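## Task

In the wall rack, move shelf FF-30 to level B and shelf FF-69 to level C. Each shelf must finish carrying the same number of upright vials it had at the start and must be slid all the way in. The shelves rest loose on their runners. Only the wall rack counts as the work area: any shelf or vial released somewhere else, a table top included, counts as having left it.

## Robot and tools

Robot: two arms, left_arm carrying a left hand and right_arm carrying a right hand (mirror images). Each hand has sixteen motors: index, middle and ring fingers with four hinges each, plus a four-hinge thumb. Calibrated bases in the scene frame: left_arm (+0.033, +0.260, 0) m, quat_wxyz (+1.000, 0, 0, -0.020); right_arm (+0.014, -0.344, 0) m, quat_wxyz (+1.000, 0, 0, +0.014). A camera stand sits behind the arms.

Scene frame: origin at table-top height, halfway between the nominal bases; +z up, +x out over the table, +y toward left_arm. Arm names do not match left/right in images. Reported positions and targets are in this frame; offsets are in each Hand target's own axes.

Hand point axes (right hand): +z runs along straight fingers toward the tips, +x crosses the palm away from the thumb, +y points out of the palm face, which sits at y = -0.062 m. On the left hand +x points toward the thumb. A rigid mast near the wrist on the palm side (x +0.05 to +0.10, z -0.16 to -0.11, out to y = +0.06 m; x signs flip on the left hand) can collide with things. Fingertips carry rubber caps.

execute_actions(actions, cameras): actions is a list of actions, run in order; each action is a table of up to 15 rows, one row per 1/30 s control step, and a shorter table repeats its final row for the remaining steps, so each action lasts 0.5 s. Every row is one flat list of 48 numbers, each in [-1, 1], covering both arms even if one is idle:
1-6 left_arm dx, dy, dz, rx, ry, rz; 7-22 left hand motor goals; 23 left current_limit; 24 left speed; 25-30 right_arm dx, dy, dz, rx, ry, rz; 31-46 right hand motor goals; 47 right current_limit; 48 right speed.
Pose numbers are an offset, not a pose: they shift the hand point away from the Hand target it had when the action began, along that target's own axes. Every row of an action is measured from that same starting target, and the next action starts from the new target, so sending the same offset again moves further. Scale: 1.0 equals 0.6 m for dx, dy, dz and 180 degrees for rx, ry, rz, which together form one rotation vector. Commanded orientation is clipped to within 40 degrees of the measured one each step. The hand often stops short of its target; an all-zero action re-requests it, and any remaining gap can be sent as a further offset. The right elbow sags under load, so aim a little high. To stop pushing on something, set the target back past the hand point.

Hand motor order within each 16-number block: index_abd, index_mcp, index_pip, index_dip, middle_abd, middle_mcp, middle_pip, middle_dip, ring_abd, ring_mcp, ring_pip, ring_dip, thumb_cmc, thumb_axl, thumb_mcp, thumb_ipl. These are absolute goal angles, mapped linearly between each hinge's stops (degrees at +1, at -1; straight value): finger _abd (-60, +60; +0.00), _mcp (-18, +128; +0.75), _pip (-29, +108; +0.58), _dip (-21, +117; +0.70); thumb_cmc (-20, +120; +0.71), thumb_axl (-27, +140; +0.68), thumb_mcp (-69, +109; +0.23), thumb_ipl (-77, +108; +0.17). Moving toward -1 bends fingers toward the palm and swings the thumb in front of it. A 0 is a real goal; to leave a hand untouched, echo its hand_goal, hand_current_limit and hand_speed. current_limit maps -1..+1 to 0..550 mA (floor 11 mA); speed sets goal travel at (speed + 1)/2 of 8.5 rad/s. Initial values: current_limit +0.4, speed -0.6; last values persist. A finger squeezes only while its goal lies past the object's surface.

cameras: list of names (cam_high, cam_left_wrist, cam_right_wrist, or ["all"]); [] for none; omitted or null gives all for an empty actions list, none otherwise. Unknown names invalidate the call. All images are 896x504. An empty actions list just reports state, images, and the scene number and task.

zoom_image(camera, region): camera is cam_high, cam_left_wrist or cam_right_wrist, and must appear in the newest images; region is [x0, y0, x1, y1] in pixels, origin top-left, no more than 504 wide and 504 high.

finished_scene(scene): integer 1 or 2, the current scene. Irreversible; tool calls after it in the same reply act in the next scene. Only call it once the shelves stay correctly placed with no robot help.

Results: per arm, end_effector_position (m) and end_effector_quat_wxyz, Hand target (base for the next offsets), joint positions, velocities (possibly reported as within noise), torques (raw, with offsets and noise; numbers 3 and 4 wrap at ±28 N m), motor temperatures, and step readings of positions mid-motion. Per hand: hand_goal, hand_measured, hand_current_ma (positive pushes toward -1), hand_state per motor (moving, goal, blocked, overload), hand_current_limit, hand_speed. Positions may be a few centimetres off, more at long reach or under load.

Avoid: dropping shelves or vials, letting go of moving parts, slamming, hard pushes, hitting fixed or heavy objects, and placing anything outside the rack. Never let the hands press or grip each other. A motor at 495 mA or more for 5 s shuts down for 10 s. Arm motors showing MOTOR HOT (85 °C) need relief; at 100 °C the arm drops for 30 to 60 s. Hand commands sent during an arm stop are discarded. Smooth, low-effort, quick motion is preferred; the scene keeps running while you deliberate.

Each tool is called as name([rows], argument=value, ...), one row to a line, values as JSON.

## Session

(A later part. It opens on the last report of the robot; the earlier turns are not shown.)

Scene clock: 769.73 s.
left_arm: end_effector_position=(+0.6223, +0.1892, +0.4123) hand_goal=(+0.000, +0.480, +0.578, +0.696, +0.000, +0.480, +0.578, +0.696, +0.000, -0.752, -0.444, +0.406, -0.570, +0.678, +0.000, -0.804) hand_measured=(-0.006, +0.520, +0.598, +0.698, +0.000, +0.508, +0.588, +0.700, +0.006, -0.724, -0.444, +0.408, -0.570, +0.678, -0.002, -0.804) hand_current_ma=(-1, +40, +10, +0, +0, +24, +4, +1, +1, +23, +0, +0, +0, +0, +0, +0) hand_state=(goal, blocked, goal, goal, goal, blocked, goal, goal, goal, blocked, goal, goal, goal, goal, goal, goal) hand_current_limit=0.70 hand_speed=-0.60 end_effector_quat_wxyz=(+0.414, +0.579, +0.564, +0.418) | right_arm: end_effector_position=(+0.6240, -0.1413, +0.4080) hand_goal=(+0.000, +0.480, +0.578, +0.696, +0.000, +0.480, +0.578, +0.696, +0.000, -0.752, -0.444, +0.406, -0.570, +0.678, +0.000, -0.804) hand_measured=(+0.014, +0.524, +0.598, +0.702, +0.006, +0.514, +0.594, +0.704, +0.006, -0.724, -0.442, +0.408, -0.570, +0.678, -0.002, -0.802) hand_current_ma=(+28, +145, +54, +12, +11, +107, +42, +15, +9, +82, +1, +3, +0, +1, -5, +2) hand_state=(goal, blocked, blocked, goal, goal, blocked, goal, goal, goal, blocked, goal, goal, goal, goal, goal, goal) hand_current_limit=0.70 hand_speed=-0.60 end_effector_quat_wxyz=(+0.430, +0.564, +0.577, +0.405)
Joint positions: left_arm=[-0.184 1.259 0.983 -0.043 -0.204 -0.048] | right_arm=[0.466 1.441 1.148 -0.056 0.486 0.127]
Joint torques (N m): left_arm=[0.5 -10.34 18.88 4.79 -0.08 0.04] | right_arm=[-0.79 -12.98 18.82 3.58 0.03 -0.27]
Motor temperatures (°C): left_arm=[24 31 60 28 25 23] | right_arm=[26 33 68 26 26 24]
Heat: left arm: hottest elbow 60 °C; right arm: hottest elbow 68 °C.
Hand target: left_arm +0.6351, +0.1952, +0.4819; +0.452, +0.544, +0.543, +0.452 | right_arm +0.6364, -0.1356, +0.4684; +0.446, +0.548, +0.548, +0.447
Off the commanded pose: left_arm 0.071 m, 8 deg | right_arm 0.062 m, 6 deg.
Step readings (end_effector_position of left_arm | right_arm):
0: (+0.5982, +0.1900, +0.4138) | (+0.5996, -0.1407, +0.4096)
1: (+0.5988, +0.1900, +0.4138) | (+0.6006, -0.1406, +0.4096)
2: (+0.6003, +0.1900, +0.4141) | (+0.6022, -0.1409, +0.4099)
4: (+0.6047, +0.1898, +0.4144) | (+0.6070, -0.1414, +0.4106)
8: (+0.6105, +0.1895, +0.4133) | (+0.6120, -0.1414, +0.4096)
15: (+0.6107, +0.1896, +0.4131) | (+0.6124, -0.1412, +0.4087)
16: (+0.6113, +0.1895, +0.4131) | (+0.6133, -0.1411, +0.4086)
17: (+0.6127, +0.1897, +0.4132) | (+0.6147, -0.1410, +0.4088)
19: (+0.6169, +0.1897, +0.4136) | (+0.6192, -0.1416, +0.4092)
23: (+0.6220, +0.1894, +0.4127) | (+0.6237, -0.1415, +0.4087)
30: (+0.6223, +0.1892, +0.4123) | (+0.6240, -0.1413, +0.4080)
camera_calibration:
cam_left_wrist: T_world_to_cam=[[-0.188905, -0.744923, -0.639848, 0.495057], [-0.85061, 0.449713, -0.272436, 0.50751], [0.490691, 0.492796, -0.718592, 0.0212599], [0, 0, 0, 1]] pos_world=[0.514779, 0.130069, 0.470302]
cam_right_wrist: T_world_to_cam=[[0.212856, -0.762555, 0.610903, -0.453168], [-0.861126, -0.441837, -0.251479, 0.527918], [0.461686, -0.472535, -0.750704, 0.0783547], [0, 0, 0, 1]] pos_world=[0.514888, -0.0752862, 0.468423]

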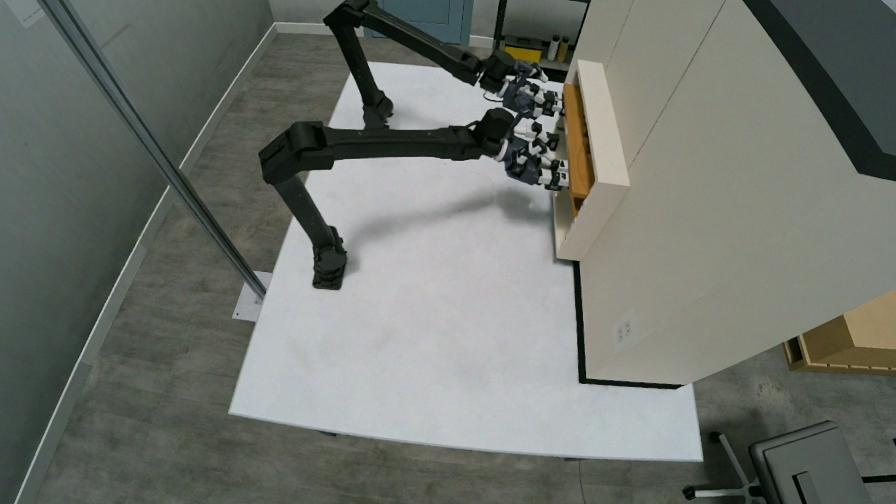

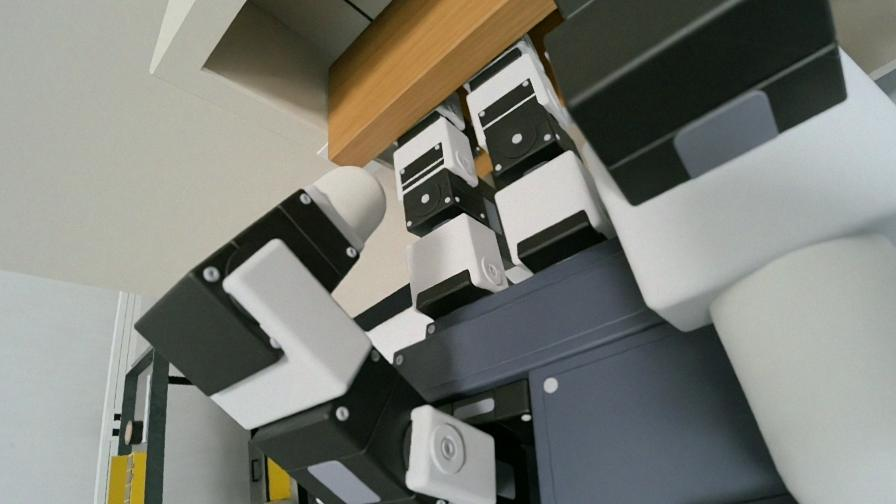

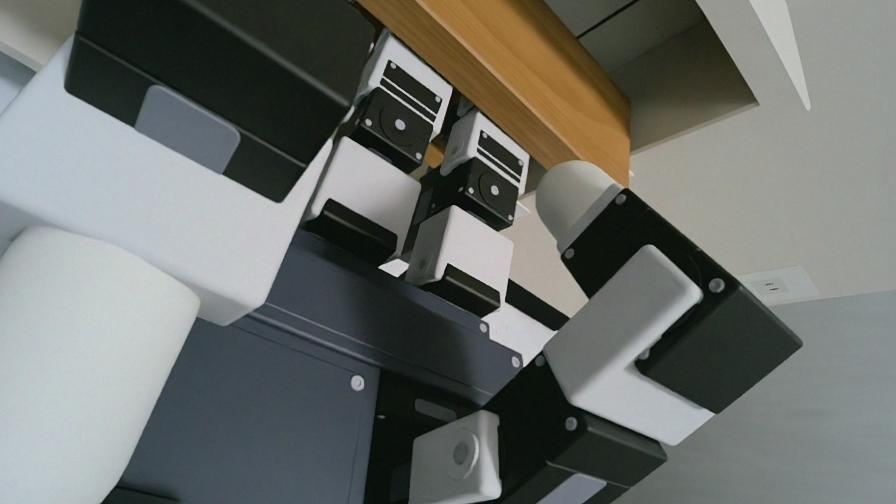

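execute_actions([
  [[-0.004,0.0026,0.0213,0,0,0,0,0.479,0.577,0.696,0,0.479,0.577,0.696,0,-0.753,-0.445,0.406,-0.571,0.677,0,-0.805,0.7,-0.6,-0.005,0.003,0.0211,0,0,0,0,0.479,0.577,0.696,0,0.479,0.577,0.696,0,-0.753,-0.445,0.406,-0.571,0.677,0,-0.805,0.7,-0.6]],
  [[0,0.0028,0.0213,0,0,0,0,0.479,0.577,0.696,0,0.479,0.577,0.696,0,-0.753,-0.445,0.406,-0.571,0.677,0,-0.805,0.7,-0.6,0,0.0032,0.0211,0,0,0,0,0.479,0.577,0.696,0,0.479,0.577,0.696,0,-0.753,-0.445,0.406,-0.571,0.677,0,-0.805,0.7,-0.6]],
], cameras=["all"])

zoom_image(camera="cam_left_wrist", region=[220, 0, 450, 180])

zoom_image(camera="cam_right_wrist", region=[520, 0, 750, 180])

zoom_image(camera="cam_high", region=[540, 60, 630, 220])

Scene clock: 790.13 s.
left_arm: end_effector_position=(+0.6474, +0.1885, +0.4108) hand_goal=(+0.000, +0.480, +0.578, +0.696, +0.000, +0.480, +0.578, +0.696, +0.000, -0.752, -0.444, +0.406, -0.570, +0.678, +0.000, -0.804) hand_measured=(-0.004, +0.520, +0.598, +0.698, +0.000, +0.510, +0.588, +0.700, +0.006, -0.724, -0.444, +0.408, -0.570, +0.678, -0.002, -0.804) hand_current_ma=(-1, +40, +10, +0, +0, +24, +4, +1, +1, +23, +0, +0, +0, +0, +0, +0) hand_state=(goal, blocked, goal, goal, goal, blocked, goal, goal, goal, blocked, goal, goal, goal, goal, goal, goal) hand_current_limit=0.70 hand_speed=-0.60 end_effector_quat_wxyz=(+0.413, +0.578, +0.566, +0.419) | right_arm: end_effector_position=(+0.6494, -0.1428, +0.4062) hand_goal=(+0.000, +0.480, +0.578, +0.696, +0.000, +0.480, +0.578, +0.696, +0.000, -0.752, -0.444, +0.406, -0.570, +0.678, +0.000, -0.804) hand_measured=(+0.012, +0.524, +0.598, +0.702, +0.006, +0.514, +0.594, +0.704, +0.006, -0.724, -0.442, +0.408, -0.570, +0.678, -0.002, -0.802) hand_current_ma=(+24, +145, +54, +12, +10, +107, +42, +15, +9, +82, +1, +3, +0, +1, -5, +2) hand_state=(goal, blocked, blocked, goal, goal, blocked, goal, goal, goal, blocked, goal, goal, goal, goal, goal, goal) hand_current_limit=0.70 hand_speed=-0.60 end_effector_quat_wxyz=(+0.428, +0.564, +0.578, +0.406)
Joint positions: left_arm=[-0.174 1.327 1.04 -0.032 -0.199 -0.048] | right_arm=[0.439 1.498 1.204 -0.052 0.457 0.119]
Joint torques (N m): left_arm=[0.09 -11.05 18.88 4.89 -0.02 0.04] | right_arm=[-0.97 -13.63 18.54 3.6 0.09 -0.26]
Motor temperatures (°C): left_arm=[24 31 62 28 25 23] | right_arm=[26 34 67 26 26 24]
Heat: left arm: hottest elbow 62 °C; right arm: hottest elbow 67 °C.
Hand target: left_arm +0.6607, +0.1928, +0.4805; +0.452, +0.544, +0.543, +0.452 | right_arm +0.6619, -0.1386, +0.4668; +0.446, +0.548, +0.549, +0.447
Off the commanded pose: left_arm 0.071 m, 8 deg | right_arm 0.062 m, 6 deg.
Step readings (end_effector_position of left_arm | right_arm):
0: (+0.6223, +0.1892, +0.4123) | (+0.6240, -0.1413, +0.4080)
1: (+0.6229, +0.1891, +0.4124) | (+0.6251, -0.1413, +0.4076)
2: (+0.6243, +0.1890, +0.4128) | (+0.6266, -0.1414, +0.4082)
4: (+0.6290, +0.1889, +0.4130) | (+0.6315, -0.1426, +0.4089)
8: (+0.6349, +0.1885, +0.4117) | (+0.6366, -0.1428, +0.4083)
15: (+0.6353, +0.1886, +0.4112) | (+0.6371, -0.1428, +0.4071)
16: (+0.6360, +0.1885, +0.4111) | (+0.6380, -0.1423, +0.4069)
17: (+0.6374, +0.1885, +0.4113) | (+0.6394, -0.1421, +0.4074)
19: (+0.6418, +0.1886, +0.4122) | (+0.6442, -0.1426, +0.4079)
23: (+0.6473, +0.1885, +0.4110) | (+0.6491, -0.1430, +0.4070)
30: (+0.6474, +0.1885, +0.4108) | (+0.6494, -0.1428, +0.4062)
camera_calibration:
cam_left_wrist: T_world_to_cam=[[-0.185421, -0.74653, -0.638993, 0.495992], [-0.852686, 0.445436, -0.27297, 0.531191], [0.488411, 0.494246, -0.71915, 0.00968732], [0, 0, 0, 1]] pos_world=[0.540176, 0.128873, 0.468901]
cam_right_wrist: T_world_to_cam=[[0.215716, -0.763503, 0.608711, -0.459753], [-0.860484, -0.443304, -0.251095, 0.547871], [0.461556, -0.469621, -0.75261, 0.0659093], [0, 0, 0, 1]] pos_world=[0.540189, -0.0771971, 0.467029]

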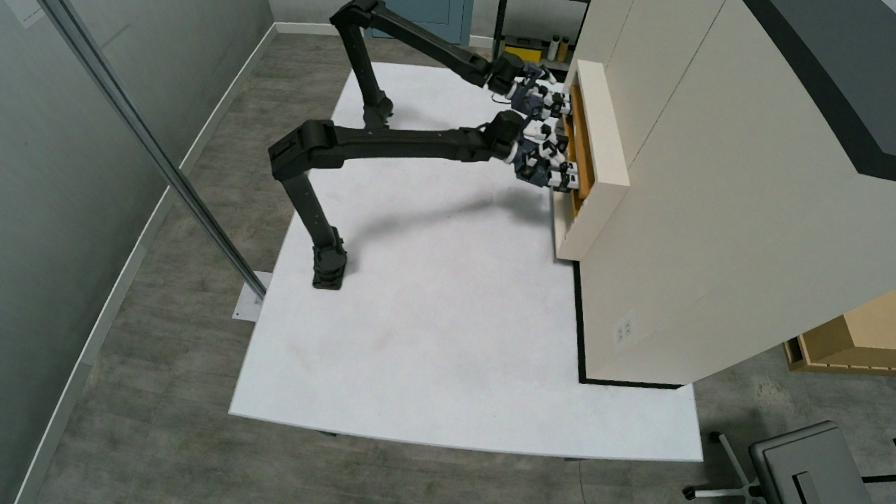

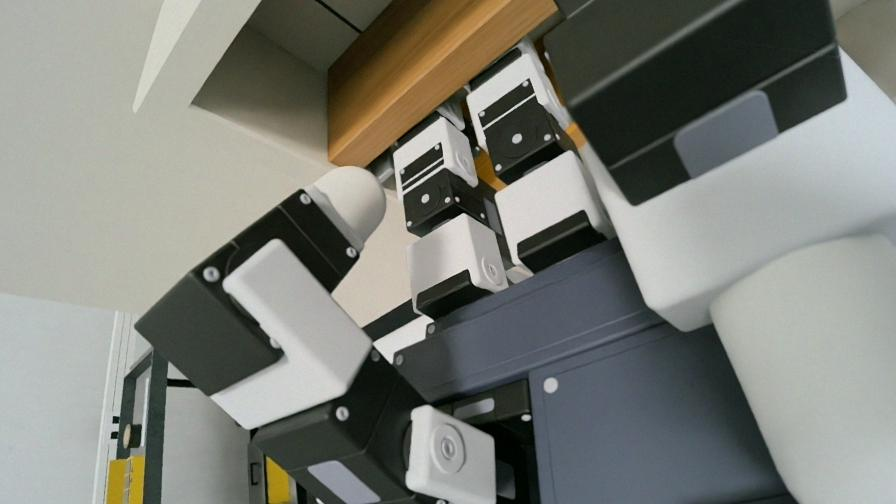

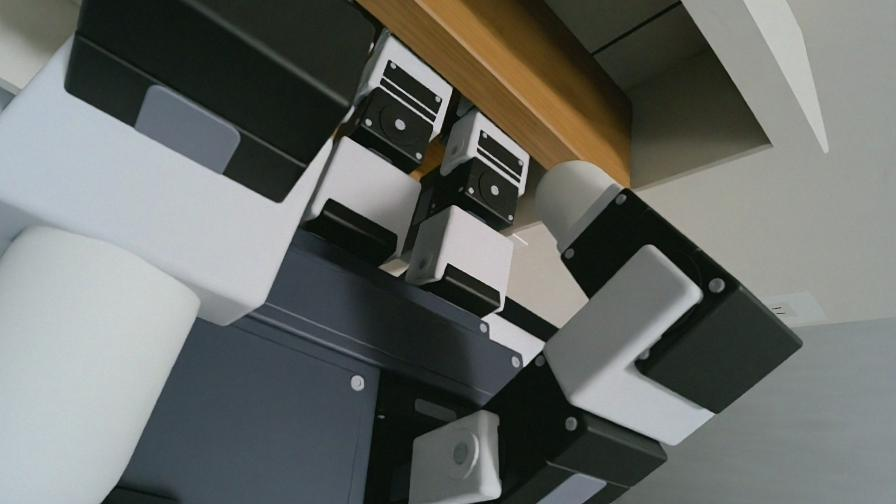

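Scaled by 2.191.

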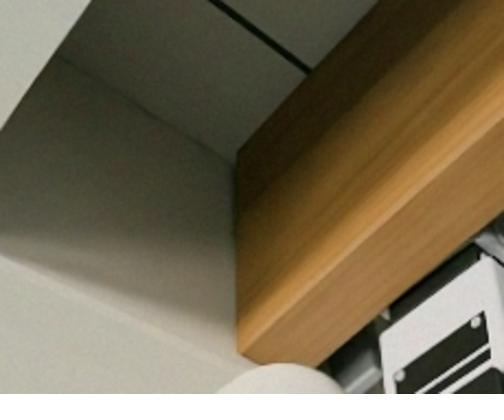

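Scaled by 2.191.

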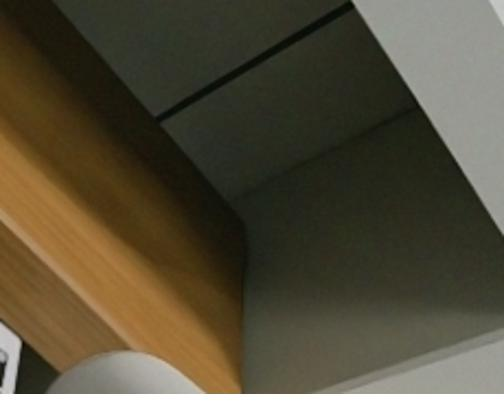

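Scaled by 3.150.

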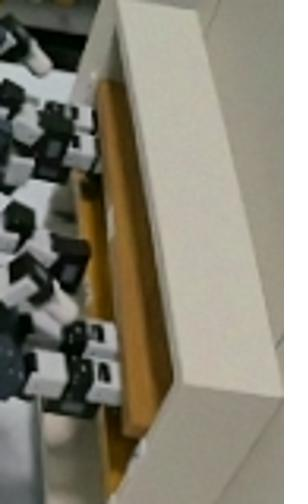

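execute_actions([
  [[0,0.0016,0.0115,0,0,0,0,0.479,0.577,0.696,0,0.479,0.577,0.696,0,-0.753,-0.445,0.406,-0.571,0.677,0,-0.805,0.7,-0.6,0,0.0014,0.0082,0,0,0,0,0.479,0.577,0.696,0,0.479,0.577,0.696,0,-0.753,-0.445,0.406,-0.571,0.677,0,-0.805,0.7,-0.6]],
  [[0,-0.0328,0.006,0.008,0,0,0,0.479,0.577,0.696,0,0.479,0.577,0.696,0,-0.753,-0.445,0.406,-0.571,0.677,0,-0.805,0.7,-0.6,0,-0.0327,0.0067,0.008,0,0,0,0.479,0.577,0.696,0,0.479,0.577,0.696,0,-0.753,-0.445,0.406,-0.571,0.677,0,-0.805,0.7,-0.6]],
  [[0,-0.0327,0.0069,0.008,0,0,0,0.479,0.577,0.696,0,0.479,0.577,0.696,0,-0.753,-0.445,0.406,-0.571,0.677,0,-0.805,0.7,-0.6,0,-0.0325,0.0075,0.008,0,0,0,0.479,0.577,0.696,0,0.479,0.577,0.696,0,-0.753,-0.445,0.406,-0.571,0.677,0,-0.805,0.7,-0.6]],
], cameras=["cam_left_wrist","cam_right_wrist"])

Scene clock: 815.63 s.
left_arm: end_effector_position=(+0.6592, +0.1886, +0.4013) hand_goal=(+0.000, +0.480, +0.578, +0.696, +0.000, +0.480, +0.578, +0.696, +0.000, -0.752, -0.444, +0.406, -0.570, +0.678, +0.000, -0.804) hand_measured=(-0.002, +0.518, +0.596, +0.698, +0.000, +0.510, +0.590, +0.700, +0.006, -0.724, -0.444, +0.408, -0.570, +0.678, -0.002, -0.804) hand_current_ma=(+0, +37, +8, +0, +0, +26, +4, +1, +1, +23, +0, +0, +0, +0, +0, +0) hand_state=(goal, blocked, goal, goal, goal, blocked, goal, goal, goal, blocked, goal, goal, goal, goal, goal, goal) hand_current_limit=0.70 hand_speed=-0.60 end_effector_quat_wxyz=(+0.412, +0.578, +0.567, +0.419) | right_arm: end_effector_position=(+0.6593, -0.1399, +0.3932) hand_goal=(+0.000, +0.480, +0.578, +0.696, +0.000, +0.480, +0.578, +0.696, +0.000, -0.752, -0.444, +0.406, -0.570, +0.678, +0.000, -0.804) hand_measured=(+0.006, +0.524, +0.594, +0.700, +0.006, +0.510, +0.592, +0.702, +0.006, -0.724, -0.442, +0.408, -0.570, +0.678, -0.002, -0.802) hand_current_ma=(+11, +145, +39, +5, +11, +88, +32, +13, +9, +82, +1, +3, +0, +1, -5, +2) hand_state=(goal, blocked, goal, goal, goal, blocked, goal, goal, goal, blocked, goal, goal, goal, goal, goal, goal) hand_current_limit=0.70 hand_speed=-0.60 end_effector_quat_wxyz=(+0.422, +0.567, +0.580, +0.405)
Joint positions: left_arm=[-0.169 1.365 1.052 -0.009 -0.196 -0.048] | right_arm=[0.434 1.53 1.213 -0.04 0.446 0.127]
Joint torques (N m): left_arm=[-0.03 -11.34 15.35 4.71 0.08 -0.04] | right_arm=[-0.91 -13.98 15.2 3.49 0.17 -0.12]
Motor temperatures (°C): left_arm=[24 32 65 28 25 23] | right_arm=[26 34 68 26 26 24]
Heat: left arm: hottest elbow 65 °C; right arm: hottest elbow 68 °C.
Hand target: left_arm +0.6677, +0.1929, +0.4401; +0.439, +0.555, +0.554, +0.439 | right_arm +0.6669, -0.1387, +0.4265; +0.432, +0.559, +0.559, +0.433
Off the commanded pose: left_arm 0.040 m, 5 deg | right_arm 0.034 m, 4 deg.
Step readings (end_effector_position of left_arm | right_arm):
0: (+0.6474, +0.1885, +0.4108) | (+0.6494, -0.1428, +0.4062)
1: (+0.6478, +0.1886, +0.4109) | (+0.6498, -0.1427, +0.4061)
2: (+0.6482, +0.1887, +0.4109) | (+0.6502, -0.1426, +0.4065)
4: (+0.6499, +0.1887, +0.4110) | (+0.6516, -0.1426, +0.4071)
8: (+0.6521, +0.1888, +0.4108) | (+0.6530, -0.1426, +0.4067)
15: (+0.6522, +0.1888, +0.4109) | (+0.6532, -0.1425, +0.4062)
16: (+0.6524, +0.1888, +0.4107) | (+0.6535, -0.1421, +0.4056)
17: (+0.6529, +0.1889, +0.4104) | (+0.6537, -0.1419, +0.4055)
19: (+0.6540, +0.1889, +0.4093) | (+0.6547, -0.1416, +0.4036)
23: (+0.6555, +0.1888, +0.4064) | (+0.6565, -0.1410, +0.3993)
30: (+0.6557, +0.1890, +0.4059) | (+0.6569, -0.1408, +0.3981)
31: (+0.6559, +0.1889, +0.4058) | (+0.6571, -0.1408, +0.3977)
32: (+0.6563, +0.1888, +0.4054) | (+0.6575, -0.1410, +0.3974)
34: (+0.6575, +0.1888, +0.4041) | (+0.6581, -0.1408, +0.3961)
38: (+0.6591, +0.1886, +0.4011) | (+0.6593, -0.1401, +0.3932)
45: (+0.6592, +0.1886, +0.4013) | (+0.6593, -0.1399, +0.3932)
camera_calibration:
cam_left_wrist: T_world_to_cam=[[-0.185586, -0.74713, -0.638243, 0.492087], [-0.854367, 0.443545, -0.270786, 0.539122], [0.485402, 0.49504, -0.720639, -0.000498953], [0, 0, 0, 1]] pos_world=[0.552175, 0.128775, 0.459699]
cam_right_wrist: T_world_to_cam=[[0.225183, -0.766674, 0.601252, -0.455547], [-0.861647, -0.444767, -0.244429, 0.552399], [0.454815, -0.463026, -0.760757, 0.0614364], [0, 0, 0, 1]] pos_world=[0.550613, -0.0751206, 0.455659]
Images, in order (width x height): cam_left_wrist 896x504, cam_right_wrist 896x504.

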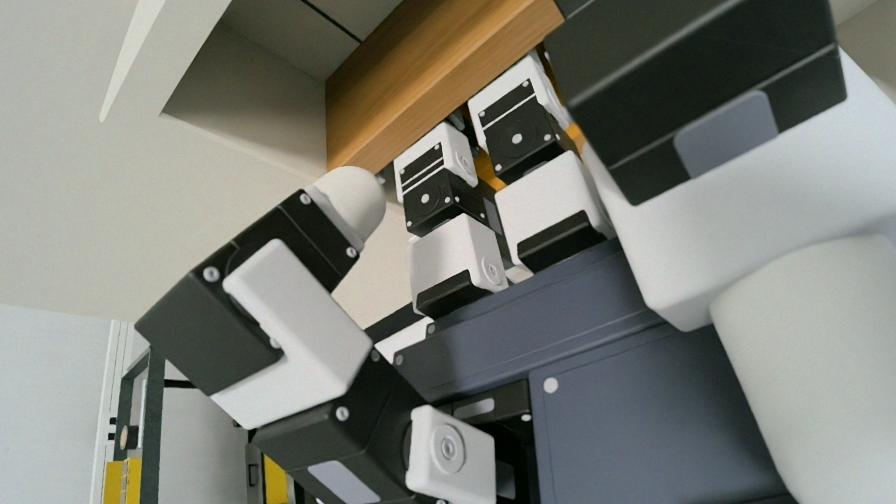

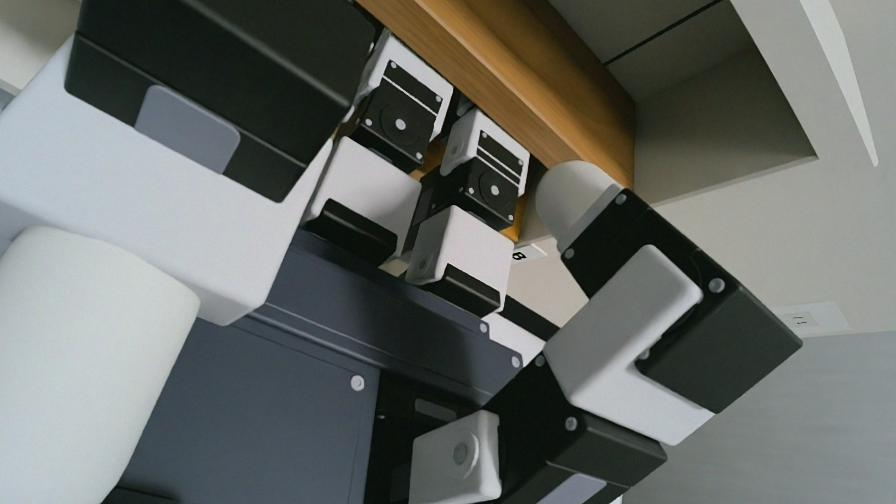

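execute_actions([
  [[0,-0.017,0.0006,0.004,0,0,0,0.479,0.577,0.696,0,0.479,0.577,0.696,0,-0.753,-0.445,0.406,-0.571,0.677,0,-0.805,0.7,-0.6,0,-0.017,0.001,0.004,0,0,0,0.479,0.577,0.696,0,0.479,0.577,0.696,0,-0.753,-0.445,0.406,-0.571,0.677,0,-0.805,0.7,-0.6]],
  [[0,-0.017,0.0006,0.004,0,0,0,0.479,0.577,0.696,0,0.479,0.577,0.696,0,-0.753,-0.445,0.406,-0.571,0.677,0,-0.805,0.7,-0.6,0,-0.017,0.001,0.004,0,0,0,0.479,0.577,0.696,0,0.479,0.577,0.696,0,-0.753,-0.445,0.406,-0.571,0.677,0,-0.805,0.7,-0.6]],
  [[0,-0.017,0.0006,0.004,0,0,0,0.479,0.577,0.696,0,0.479,0.577,0.696,0,-0.753,-0.445,0.406,-0.571,0.677,0,-0.805,0.7,-0.6,0,-0.017,0.001,0.004,0,0,0,0.479,0.577,0.696,0,0.479,0.577,0.696,0,-0.753,-0.445,0.406,-0.571,0.677,0,-0.805,0.7,-0.6]],
], cameras=["cam_left_wrist","cam_right_wrist"])

zoom_image(camera="cam_left_wrist", region=[220, 0, 450, 180])

zoom_image(camera="cam_right_wrist", region=[520, 0, 750, 180])

Scene clock: 835.93 s.
left_arm: end_effector_position=(+0.6585, +0.1887, +0.3991) hand_goal=(+0.000, +0.480, +0.578, +0.696, +0.000, +0.480, +0.578, +0.696, +0.000, -0.752, -0.444, +0.406, -0.570, +0.678, +0.000, -0.804) hand_measured=(-0.002, +0.516, +0.592, +0.698, +0.000, +0.508, +0.588, +0.700, +0.006, -0.724, -0.444, +0.408, -0.570, +0.678, -0.002, -0.804) hand_current_ma=(+0, +34, +7, +0, +0, +24, +3, +1, +1, +23, +0, +0, +0, +0, +0, +0) hand_state=(goal, blocked, goal, goal, goal, blocked, goal, goal, goal, blocked, goal, goal, goal, goal, goal, goal) hand_current_limit=0.70 hand_speed=-0.60 end_effector_quat_wxyz=(+0.415, +0.576, +0.565, +0.420) | right_arm: end_effector_position=(+0.6600, -0.1407, +0.3924) hand_goal=(+0.000, +0.480, +0.578, +0.696, +0.000, +0.480, +0.578, +0.696, +0.000, -0.752, -0.444, +0.406, -0.570, +0.678, +0.000, -0.804) hand_measured=(+0.004, +0.522, +0.592, +0.700, +0.006, +0.510, +0.592, +0.702, +0.006, -0.724, -0.442, +0.408, -0.570, +0.678, -0.002, -0.802) hand_current_ma=(+6, +140, +35, +5, +11, +89, +33, +13, +9, +82, +1, +3, +0, +1, -5, +2) hand_state=(goal, blocked, goal, goal, goal, blocked, goal, goal, goal, blocked, goal, goal, goal, goal, goal, goal) hand_current_limit=0.70 hand_speed=-0.60 end_effector_quat_wxyz=(+0.420, +0.571, +0.574, +0.410)
Joint positions: left_arm=[-0.169 1.367 1.041 0.012 -0.196 -0.048] | right_arm=[0.434 1.534 1.213 -0.032 0.446 0.142]
Joint torques (N m): left_arm=[-0.26 -11.4 11.86 4.48 0.05 -0.12] | right_arm=[-0.38 -13.57 11.02 3.58 0.2 -0.09]
Motor temperatures (°C): left_arm=[24 32 60 28 25 23] | right_arm=[26 34 64 26 25 24]
Heat: left arm: hottest elbow 60 °C; right arm: hottest elbow 64 °C.
Hand target: left_arm +0.6613, +0.1929, +0.4100; +0.428, +0.563, +0.562, +0.428 | right_arm +0.6606, -0.1387, +0.3965; +0.422, +0.567, +0.568, +0.422
Off the commanded pose: left_arm 0.012 m, 2 deg | right_arm 0.004 m, 2 deg.
Step readings (end_effector_position of left_arm | right_arm):
0: (+0.6592, +0.1886, +0.4013) | (+0.6593, -0.1399, +0.3932)
1: (+0.6592, +0.1886, +0.4014) | (+0.6593, -0.1400, +0.3933)
2: (+0.6592, +0.1886, +0.4015) | (+0.6593, -0.1400, +0.3934)
4: (+0.6592, +0.1886, +0.4015) | (+0.6594, -0.1401, +0.3933)
8: (+0.6592, +0.1886, +0.4015) | (+0.6594, -0.1401, +0.3933)
15: (+0.6592, +0.1886, +0.4015) | (+0.6594, -0.1401, +0.3933)
16: (+0.6592, +0.1886, +0.4016) | (+0.6595, -0.1401, +0.3932)
17: (+0.6592, +0.1886, +0.4013) | (+0.6595, -0.1402, +0.3932)
19: (+0.6593, +0.1886, +0.4010) | (+0.6596, -0.1403, +0.3931)
23: (+0.6595, +0.1885, +0.4010) | (+0.6597, -0.1403, +0.3929)
30: (+0.6595, +0.1885, +0.4010) | (+0.6597, -0.1403, +0.3929)
31: (+0.6593, +0.1885, +0.4004) | (+0.6597, -0.1404, +0.3930)
32: (+0.6590, +0.1886, +0.3999) | (+0.6598, -0.1404, +0.3928)
34: (+0.6586, +0.1886, +0.3993) | (+0.6599, -0.1406, +0.3925)
38: (+0.6585, +0.1887, +0.3994) | (+0.6600, -0.1407, +0.3924)
45: (+0.6585, +0.1887, +0.3991) | (+0.6600, -0.1407, +0.3924)
camera_calibration:
cam_left_wrist: T_world_to_cam=[[-0.180641, -0.748597, -0.637943, 0.487487], [-0.851733, 0.443422, -0.279157, 0.539454], [0.491854, 0.492929, -0.717705, -0.0067953], [0, 0, 0, 1]] pos_world=[0.550873, 0.129076, 0.456704]
cam_right_wrist: T_world_to_cam=[[0.219583, -0.777215, 0.589678, -0.449057], [-0.86261, -0.437021, -0.25479, 0.558201], [0.455728, -0.452714, -0.766395, 0.063212], [0, 0, 0, 1]] pos_world=[0.551308, -0.0764512, 0.455468]
Images, in order (width x height): cam_left_wrist 896x504, cam_right_wrist 896x504.

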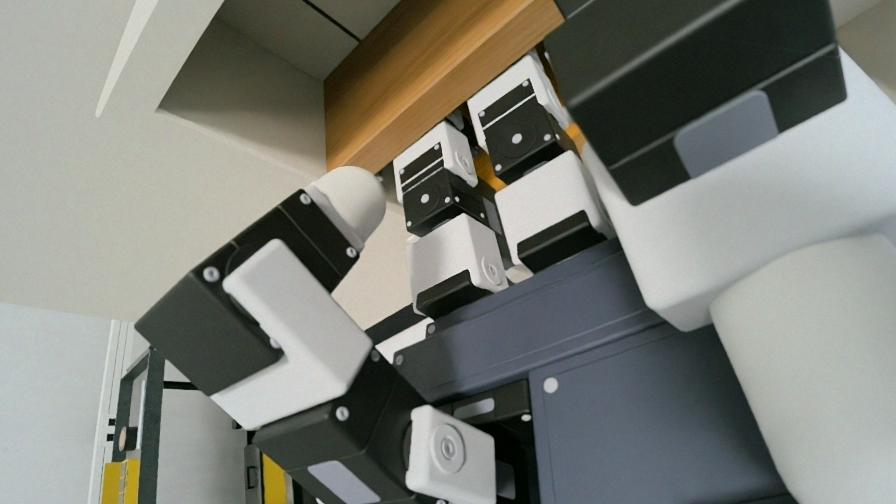

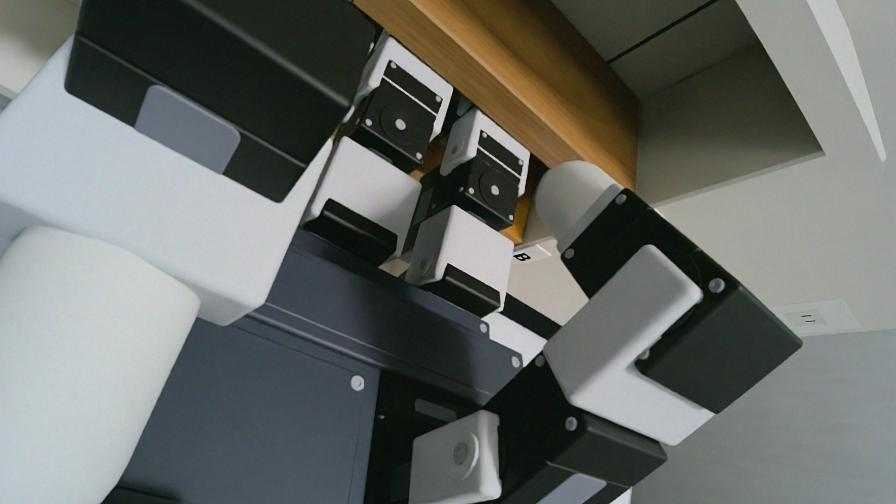

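Scaled by 2.191.

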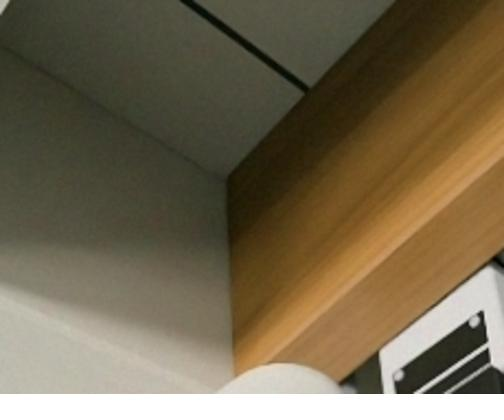

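Scaled by 2.191.

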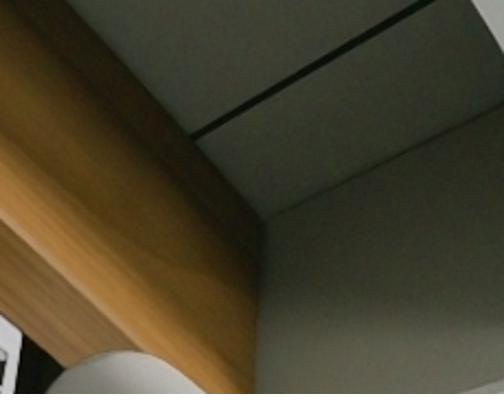

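execute_actions([
  [[0,-0.0137,0.0003,0,0,0,0,0.479,0.577,0.696,0,0.479,0.577,0.696,0,-0.753,-0.445,0.406,-0.571,0.677,0,-0.805,0.7,-0.6,0,-0.0137,0.0006,0,0,0,0,0.479,0.577,0.696,0,0.479,0.577,0.696,0,-0.753,-0.445,0.406,-0.571,0.677,0,-0.805,0.7,-0.6]],
], cameras=["all"])

Scene clock: 891.67 s.
left_arm: end_effector_position=(+0.6561, +0.1892, +0.3946) hand_goal=(+0.000, +0.480, +0.578, +0.696, +0.000, +0.480, +0.578, +0.696, +0.000, -0.752, -0.444, +0.406, -0.570, +0.678, +0.000, -0.804) hand_measured=(-0.002, +0.502, +0.586, +0.698, +0.000, +0.504, +0.586, +0.700, +0.006, -0.724, -0.444, +0.408, -0.570, +0.678, -0.002, -0.804) hand_current_ma=(+0, +15, +2, +0, +0, +17, +2, +1, +1, +23, +0, +0, +0, +0, +0, +0) hand_state=(goal, blocked, goal, goal, goal, blocked, goal, goal, goal, blocked, goal, goal, goal, goal, goal, goal) hand_current_limit=0.70 hand_speed=-0.60 end_effector_quat_wxyz=(+0.418, +0.573, +0.564, +0.422) | right_arm: end_effector_position=(+0.6584, -0.1415, +0.3884) hand_goal=(+0.000, +0.480, +0.578, +0.696, +0.000, +0.480, +0.578, +0.696, +0.000, -0.752, -0.444, +0.406, -0.570, +0.678, +0.000, -0.804) hand_measured=(+0.002, +0.514, +0.590, +0.700, +0.004, +0.504, +0.588, +0.700, +0.006, -0.724, -0.442, +0.408, -0.570, +0.678, -0.002, -0.802) hand_current_ma=(+2, +103, +27, +5, +5, +70, +21, +8, +9, +82, +1, +3, +0, +1, -5, +2) hand_state=(goal, blocked, goal, goal, goal, blocked, goal, goal, goal, blocked, goal, goal, goal, goal, goal, goal) hand_current_limit=0.70 hand_speed=-0.60 end_effector_quat_wxyz=(+0.421, +0.570, +0.572, +0.414)
Joint positions: left_arm=[-0.169 1.367 1.023 0.04 -0.196 -0.048] | right_arm=[0.434 1.535 1.197 -0.005 0.445 0.143]
Joint torques (N m): left_arm=[-0.32 -10.81 11.59 4.03 0.02 -0.12] | right_arm=[-0.09 -13.33 10.71 3.34 0.28 -0.08]
Motor temperatures (°C): left_arm=[24 31 48 28 25 23] | right_arm=[26 36 56 26 25 24]
Heat: left arm: hottest elbow 48 °C; right arm: hottest elbow 56 °C.
Hand target: left_arm +0.6593, +0.1929, +0.4021; +0.428, +0.563, +0.562, +0.428 | right_arm +0.6586, -0.1387, +0.3885; +0.422, +0.567, +0.568, +0.422
Off the commanded pose: left_arm 0.009 m, 2 deg | right_arm 0.003 m, 1 deg.
Step readings (end_effector_position of left_arm | right_arm):
0: (+0.6585, +0.1887, +0.3991) | (+0.6600, -0.1407, +0.3924)
1: (+0.6582, +0.1887, +0.3989) | (+0.6596, -0.1409, +0.3915)
2: (+0.6577, +0.1888, +0.3981) | (+0.6592, -0.1411, +0.3910)
4: (+0.6567, +0.1890, +0.3953) | (+0.6586, -0.1414, +0.3884)
8: (+0.6561, +0.1892, +0.3940) | (+0.6584, -0.1415, +0.3884)
15: (+0.6561, +0.1892, +0.3946) | (+0.6584, -0.1415, +0.3884)
camera_calibration:
cam_left_wrist: T_world_to_cam=[[-0.175176, -0.74973, -0.638136, 0.481292], [-0.849324, 0.442902, -0.287205, 0.537703], [0.497958, 0.491673, -0.71435, -0.0142098], [0, 0, 0, 1]] pos_world=[0.54807, 0.129676, 0.45141]
cam_right_wrist: T_world_to_cam=[[0.214452, -0.780324, 0.587457, -0.443136], [-0.860258, -0.435733, -0.26475, 0.557922], [0.462565, -0.448588, -0.764723, 0.0559971], [0, 0, 0, 1]] pos_world=[0.549086, -0.0775646, 0.450855]

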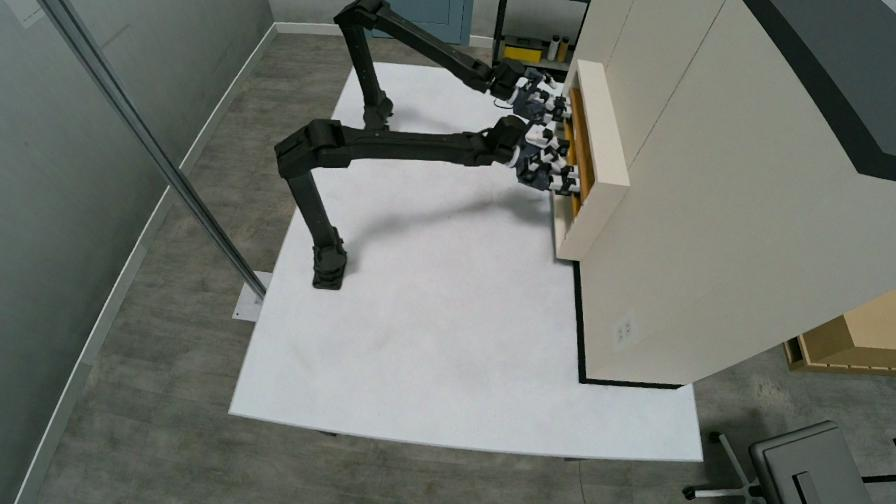

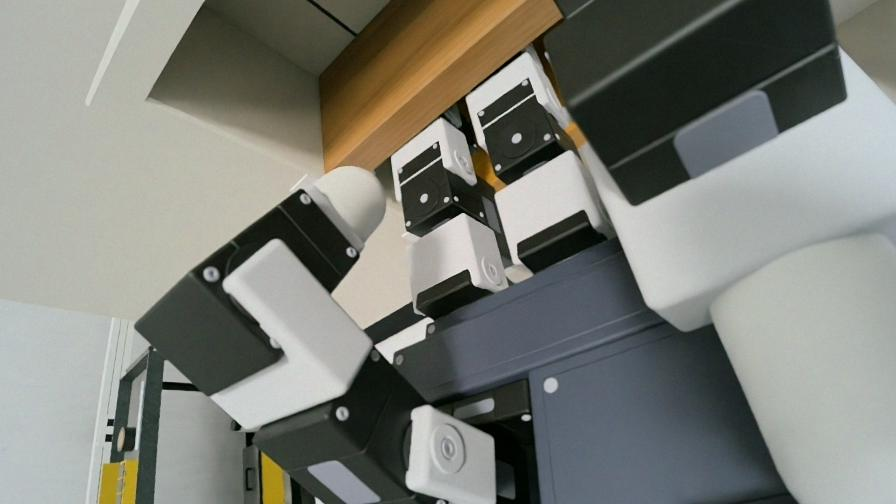

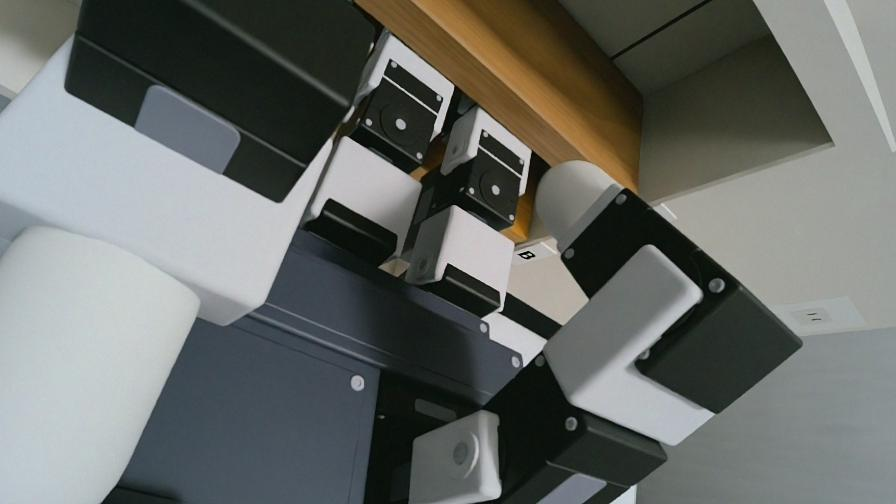

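execute_actions([
  [[0,-0.0103,0.0002,0.005,0,0,0,0.479,0.577,0.696,0,0.479,0.577,0.696,0,-0.753,-0.445,0.406,-0.571,0.677,0,-0.805,0.7,-0.6,0,-0.0137,0.0006,0.005,0,0,0,0.479,0.577,0.696,0,0.479,0.577,0.696,0,-0.753,-0.445,0.406,-0.571,0.677,0,-0.805,0.7,-0.6]],
], cameras=["cam_left_wrist","cam_right_wrist"])

Scene clock: 903.93 s.
left_arm: end_effector_position=(+0.6556, +0.1893, +0.3920) hand_goal=(+0.000, +0.480, +0.578, +0.696, +0.000, +0.480, +0.578, +0.696, +0.000, -0.752, -0.444, +0.406, -0.570, +0.678, +0.000, -0.804) hand_measured=(-0.002, +0.502, +0.586, +0.698, +0.000, +0.504, +0.586, +0.700, +0.006, -0.724, -0.444, +0.408, -0.570, +0.678, -0.002, -0.804) hand_current_ma=(+0, +14, +2, +0, +0, +17, +2, +1, +1, +23, +0, +0, +0, +0, +0, +0) hand_state=(goal, blocked, goal, goal, goal, blocked, goal, goal, goal, blocked, goal, goal, goal, goal, goal, goal) hand_current_limit=0.70 hand_speed=-0.60 end_effector_quat_wxyz=(+0.417, +0.574, +0.565, +0.421) | right_arm: end_effector_position=(+0.6579, -0.1418, +0.3865) hand_goal=(+0.000, +0.480, +0.578, +0.696, +0.000, +0.480, +0.578, +0.696, +0.000, -0.752, -0.444, +0.406, -0.570, +0.678, +0.000, -0.804) hand_measured=(+0.002, +0.506, +0.588, +0.700, +0.004, +0.500, +0.586, +0.700, +0.006, -0.724, -0.442, +0.408, -0.570, +0.678, -0.002, -0.802) hand_current_ma=(+2, +73, +19, +5, +4, +55, +16, +7, +9, +82, +1, +3, +0, +1, -5, +2) hand_state=(goal, blocked, goal, goal, goal, goal, goal, goal, goal, blocked, goal, goal, goal, goal, goal, goal) hand_current_limit=0.70 hand_speed=-0.60 end_effector_quat_wxyz=(+0.420, +0.571, +0.572, +0.414)
Joint positions: left_arm=[-0.169 1.367 1.018 0.04 -0.196 -0.048] | right_arm=[0.434 1.535 1.193 -0.003 0.445 0.144]
Joint torques (N m): left_arm=[-0.26 -11.34 11.33 3.69 0.02 -0.18] | right_arm=[-0.15 -13.57 10.14 2.95 0.29 -0.01]
Motor temperatures (°C): left_arm=[24 31 49 28 25 23] | right_arm=[26 35 55 26 25 24]
Heat: left arm: hottest elbow 49 °C; right arm: hottest elbow 55 °C.
Hand target: left_arm +0.6578, +0.1929, +0.3963; +0.424, +0.567, +0.566, +0.423 | right_arm +0.6565, -0.1387, +0.3806; +0.417, +0.571, +0.571, +0.418
Off the commanded pose: left_arm 0.006 m, 1 deg | right_arm 0.007 m, 1 deg.
Step readings (end_effector_position of left_arm | right_arm):
0: (+0.6561, +0.1892, +0.3946) | (+0.6584, -0.1415, +0.3884)
1: (+0.6561, +0.1892, +0.3944) | (+0.6582, -0.1416, +0.3875)
2: (+0.6560, +0.1892, +0.3941) | (+0.6581, -0.1417, +0.3869)
4: (+0.6558, +0.1892, +0.3932) | (+0.6580, -0.1418, +0.3868)
8: (+0.6556, +0.1893, +0.3920) | (+0.6579, -0.1418, +0.3865)
15: (+0.6556, +0.1893, +0.3920) | (+0.6579, -0.1418, +0.3865)
camera_calibration:
cam_left_wrist: T_world_to_cam=[[-0.177787, -0.749184, -0.638055, 0.481232], [-0.850469, 0.443168, -0.28338, 0.535647], [0.495069, 0.492265, -0.715948, -0.0134602], [0, 0, 0, 1]] pos_world=[0.547772, 0.129776, 0.449207]
cam_right_wrist: T_world_to_cam=[[0.215461, -0.780769, 0.586494, -0.442546], [-0.860772, -0.435474, -0.263502, 0.556786], [0.461137, -0.448064, -0.765892, 0.0560067], [0, 0, 0, 1]] pos_world=[0.54879, -0.0779662, 0.44916]
Images, in order (width x height): cam_left_wrist 896x504, cam_right_wrist 896x504.

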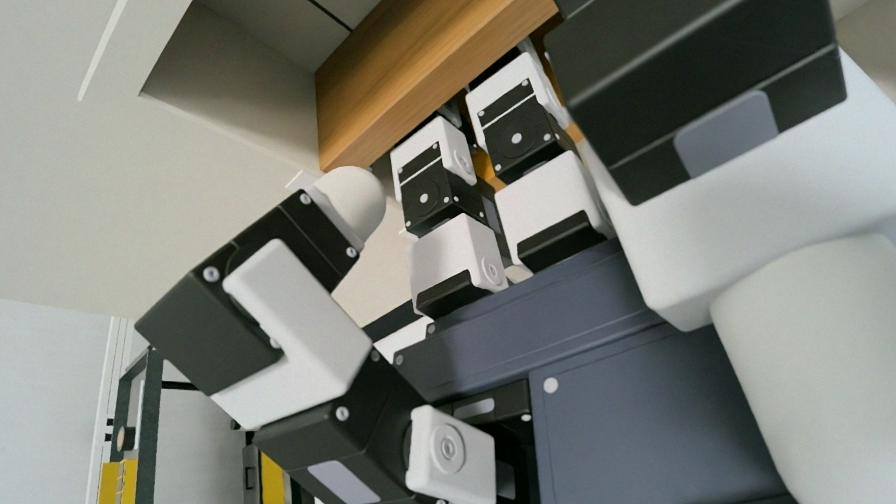

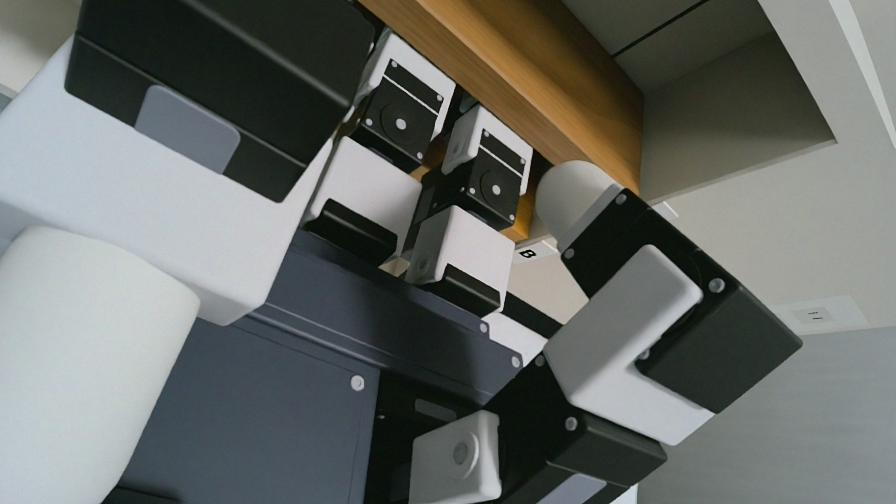

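execute_actions([
  [[0,-0.0105,-0.0004,0.006,0,0,0,0.479,0.577,0.696,0,0.479,0.577,0.696,0,-0.753,-0.445,0.406,-0.571,0.677,0,-0.805,0.7,-0.6,0,-0.0125,0.0004,0.006,0,0,0,0.479,0.577,0.696,0,0.479,0.577,0.696,0,-0.753,-0.445,0.406,-0.571,0.677,0,-0.805,0.7,-0.6]],
], cameras=["cam_left_wrist","cam_right_wrist"])

Scene clock: 916.93 s.
left_arm: end_effector_position=(+0.6546, +0.1898, +0.3871) hand_goal=(+0.000, +0.480, +0.578, +0.696, +0.000, +0.480, +0.578, +0.696, +0.000, -0.752, -0.444, +0.406, -0.570, +0.678, +0.000, -0.804) hand_measured=(-0.002, +0.502, +0.586, +0.698, +0.000, +0.504, +0.586, +0.700, +0.006, -0.724, -0.444, +0.408, -0.570, +0.678, -0.002, -0.804) hand_current_ma=(+0, +14, +2, +0, +0, +16, +2, +1, +1, +23, +0, +0, +0, +0, +0, +0) hand_state=(goal, blocked, goal, goal, goal, blocked, goal, goal, goal, blocked, goal, goal, goal, goal, goal, goal) hand_current_limit=0.70 hand_speed=-0.60 end_effector_quat_wxyz=(+0.415, +0.575, +0.567, +0.419) | right_arm: end_effector_position=(+0.6569, -0.1430, +0.3813) hand_goal=(+0.000, +0.480, +0.578, +0.696, +0.000, +0.480, +0.578, +0.696, +0.000, -0.752, -0.444, +0.406, -0.570, +0.678, +0.000, -0.804) hand_measured=(+0.002, +0.500, +0.586, +0.700, +0.004, +0.500, +0.586, +0.700, +0.006, -0.724, -0.442, +0.408, -0.570, +0.678, -0.002, -0.802) hand_current_ma=(+2, +57, +15, +5, +4, +53, +15, +7, +9, +82, +1, +3, +0, +1, -5, +2) hand_state=(goal, blocked, goal, goal, goal, goal, goal, goal, goal, blocked, goal, goal, goal, goal, goal, goal) hand_current_limit=0.70 hand_speed=-0.60 end_effector_quat_wxyz=(+0.417, +0.574, +0.572, +0.412)
Joint positions: left_arm=[-0.169 1.367 1.01 0.04 -0.196 -0.052] | right_arm=[0.434 1.535 1.184 -0.003 0.445 0.153]
Joint torques (N m): left_arm=[-0.44 -11.46 11.43 2.95 0.02 -0.16] | right_arm=[-0.03 -13.63 10.04 2.4 0.27 -0.01]
Heat: left arm: hottest elbow 48 °C; right arm: hottest elbow 54 °C.
Hand target: left_arm +0.6557, +0.1929, +0.3903; +0.418, +0.571, +0.570, +0.418 | right_arm +0.6545, -0.1386, +0.3735; +0.412, +0.574, +0.575, +0.412
Off the commanded pose: left_arm 0.005 m, 1 deg | right_arm 0.009 m, 1 deg.
Step readings (end_effector_position of left_arm | right_arm):
0: (+0.6556, +0.1893, +0.3920) | (+0.6579, -0.1418, +0.3865)
1: (+0.6555, +0.1893, +0.3916) | (+0.6578, -0.1420, +0.3857)
2: (+0.6554, +0.1894, +0.3911) | (+0.6576, -0.1422, +0.3850)
4: (+0.6550, +0.1896, +0.3892) | (+0.6573, -0.1425, +0.3834)
8: (+0.6546, +0.1898, +0.3871) | (+0.6569, -0.1429, +0.3814)
15: (+0.6546, +0.1898, +0.3871) | (+0.6569, -0.1430, +0.3813)
camera_calibration:
cam_left_wrist: T_world_to_cam=[[-0.181879, -0.750626, -0.635201, 0.480118], [-0.853182, 0.441622, -0.277578, 0.532968], [0.488876, 0.491457, -0.720743, -0.0107007], [0, 0, 0, 1]] pos_world=[0.547273, 0.130277, 0.445199]
cam_right_wrist: T_world_to_cam=[[0.217764, -0.783827, 0.581545, -0.440237], [-0.863846, -0.432111, -0.25894, 0.554825], [0.454256, -0.445978, -0.771204, 0.0588643], [0, 0, 0, 1]] pos_world=[0.548411, -0.0790713, 0.44508]
Images, in order (width x height): cam_left_wrist 896x504, cam_right_wrist 896x504.

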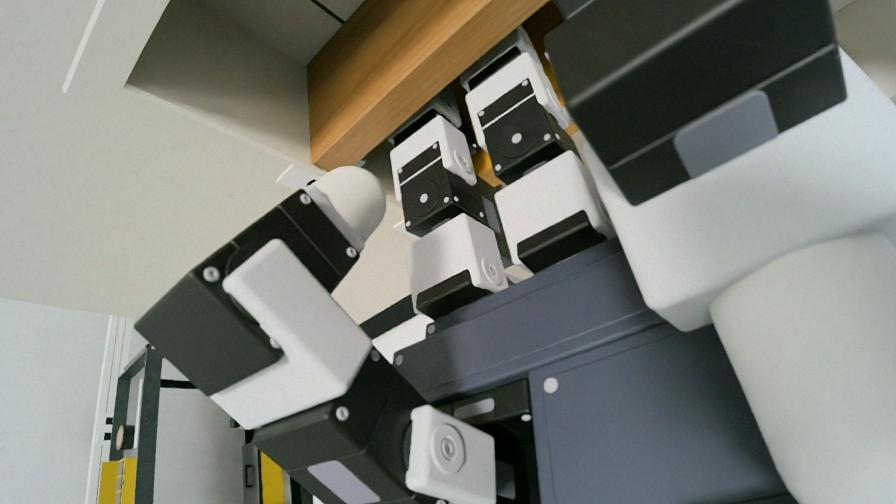

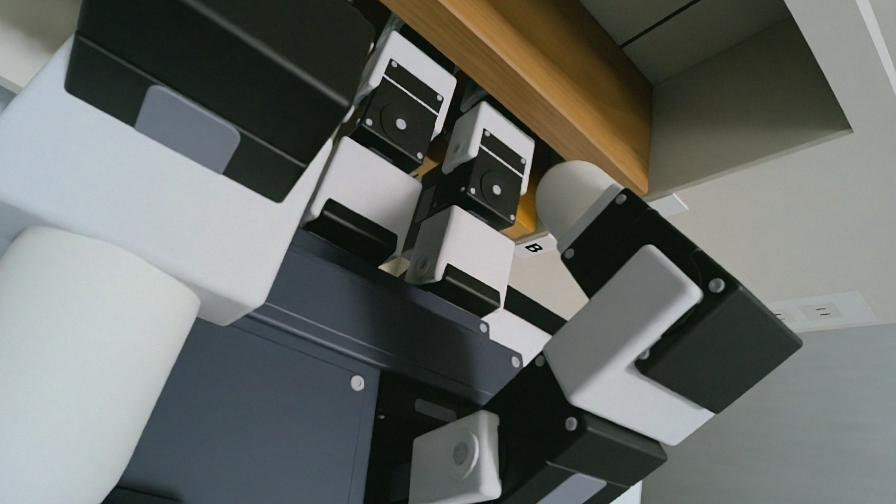

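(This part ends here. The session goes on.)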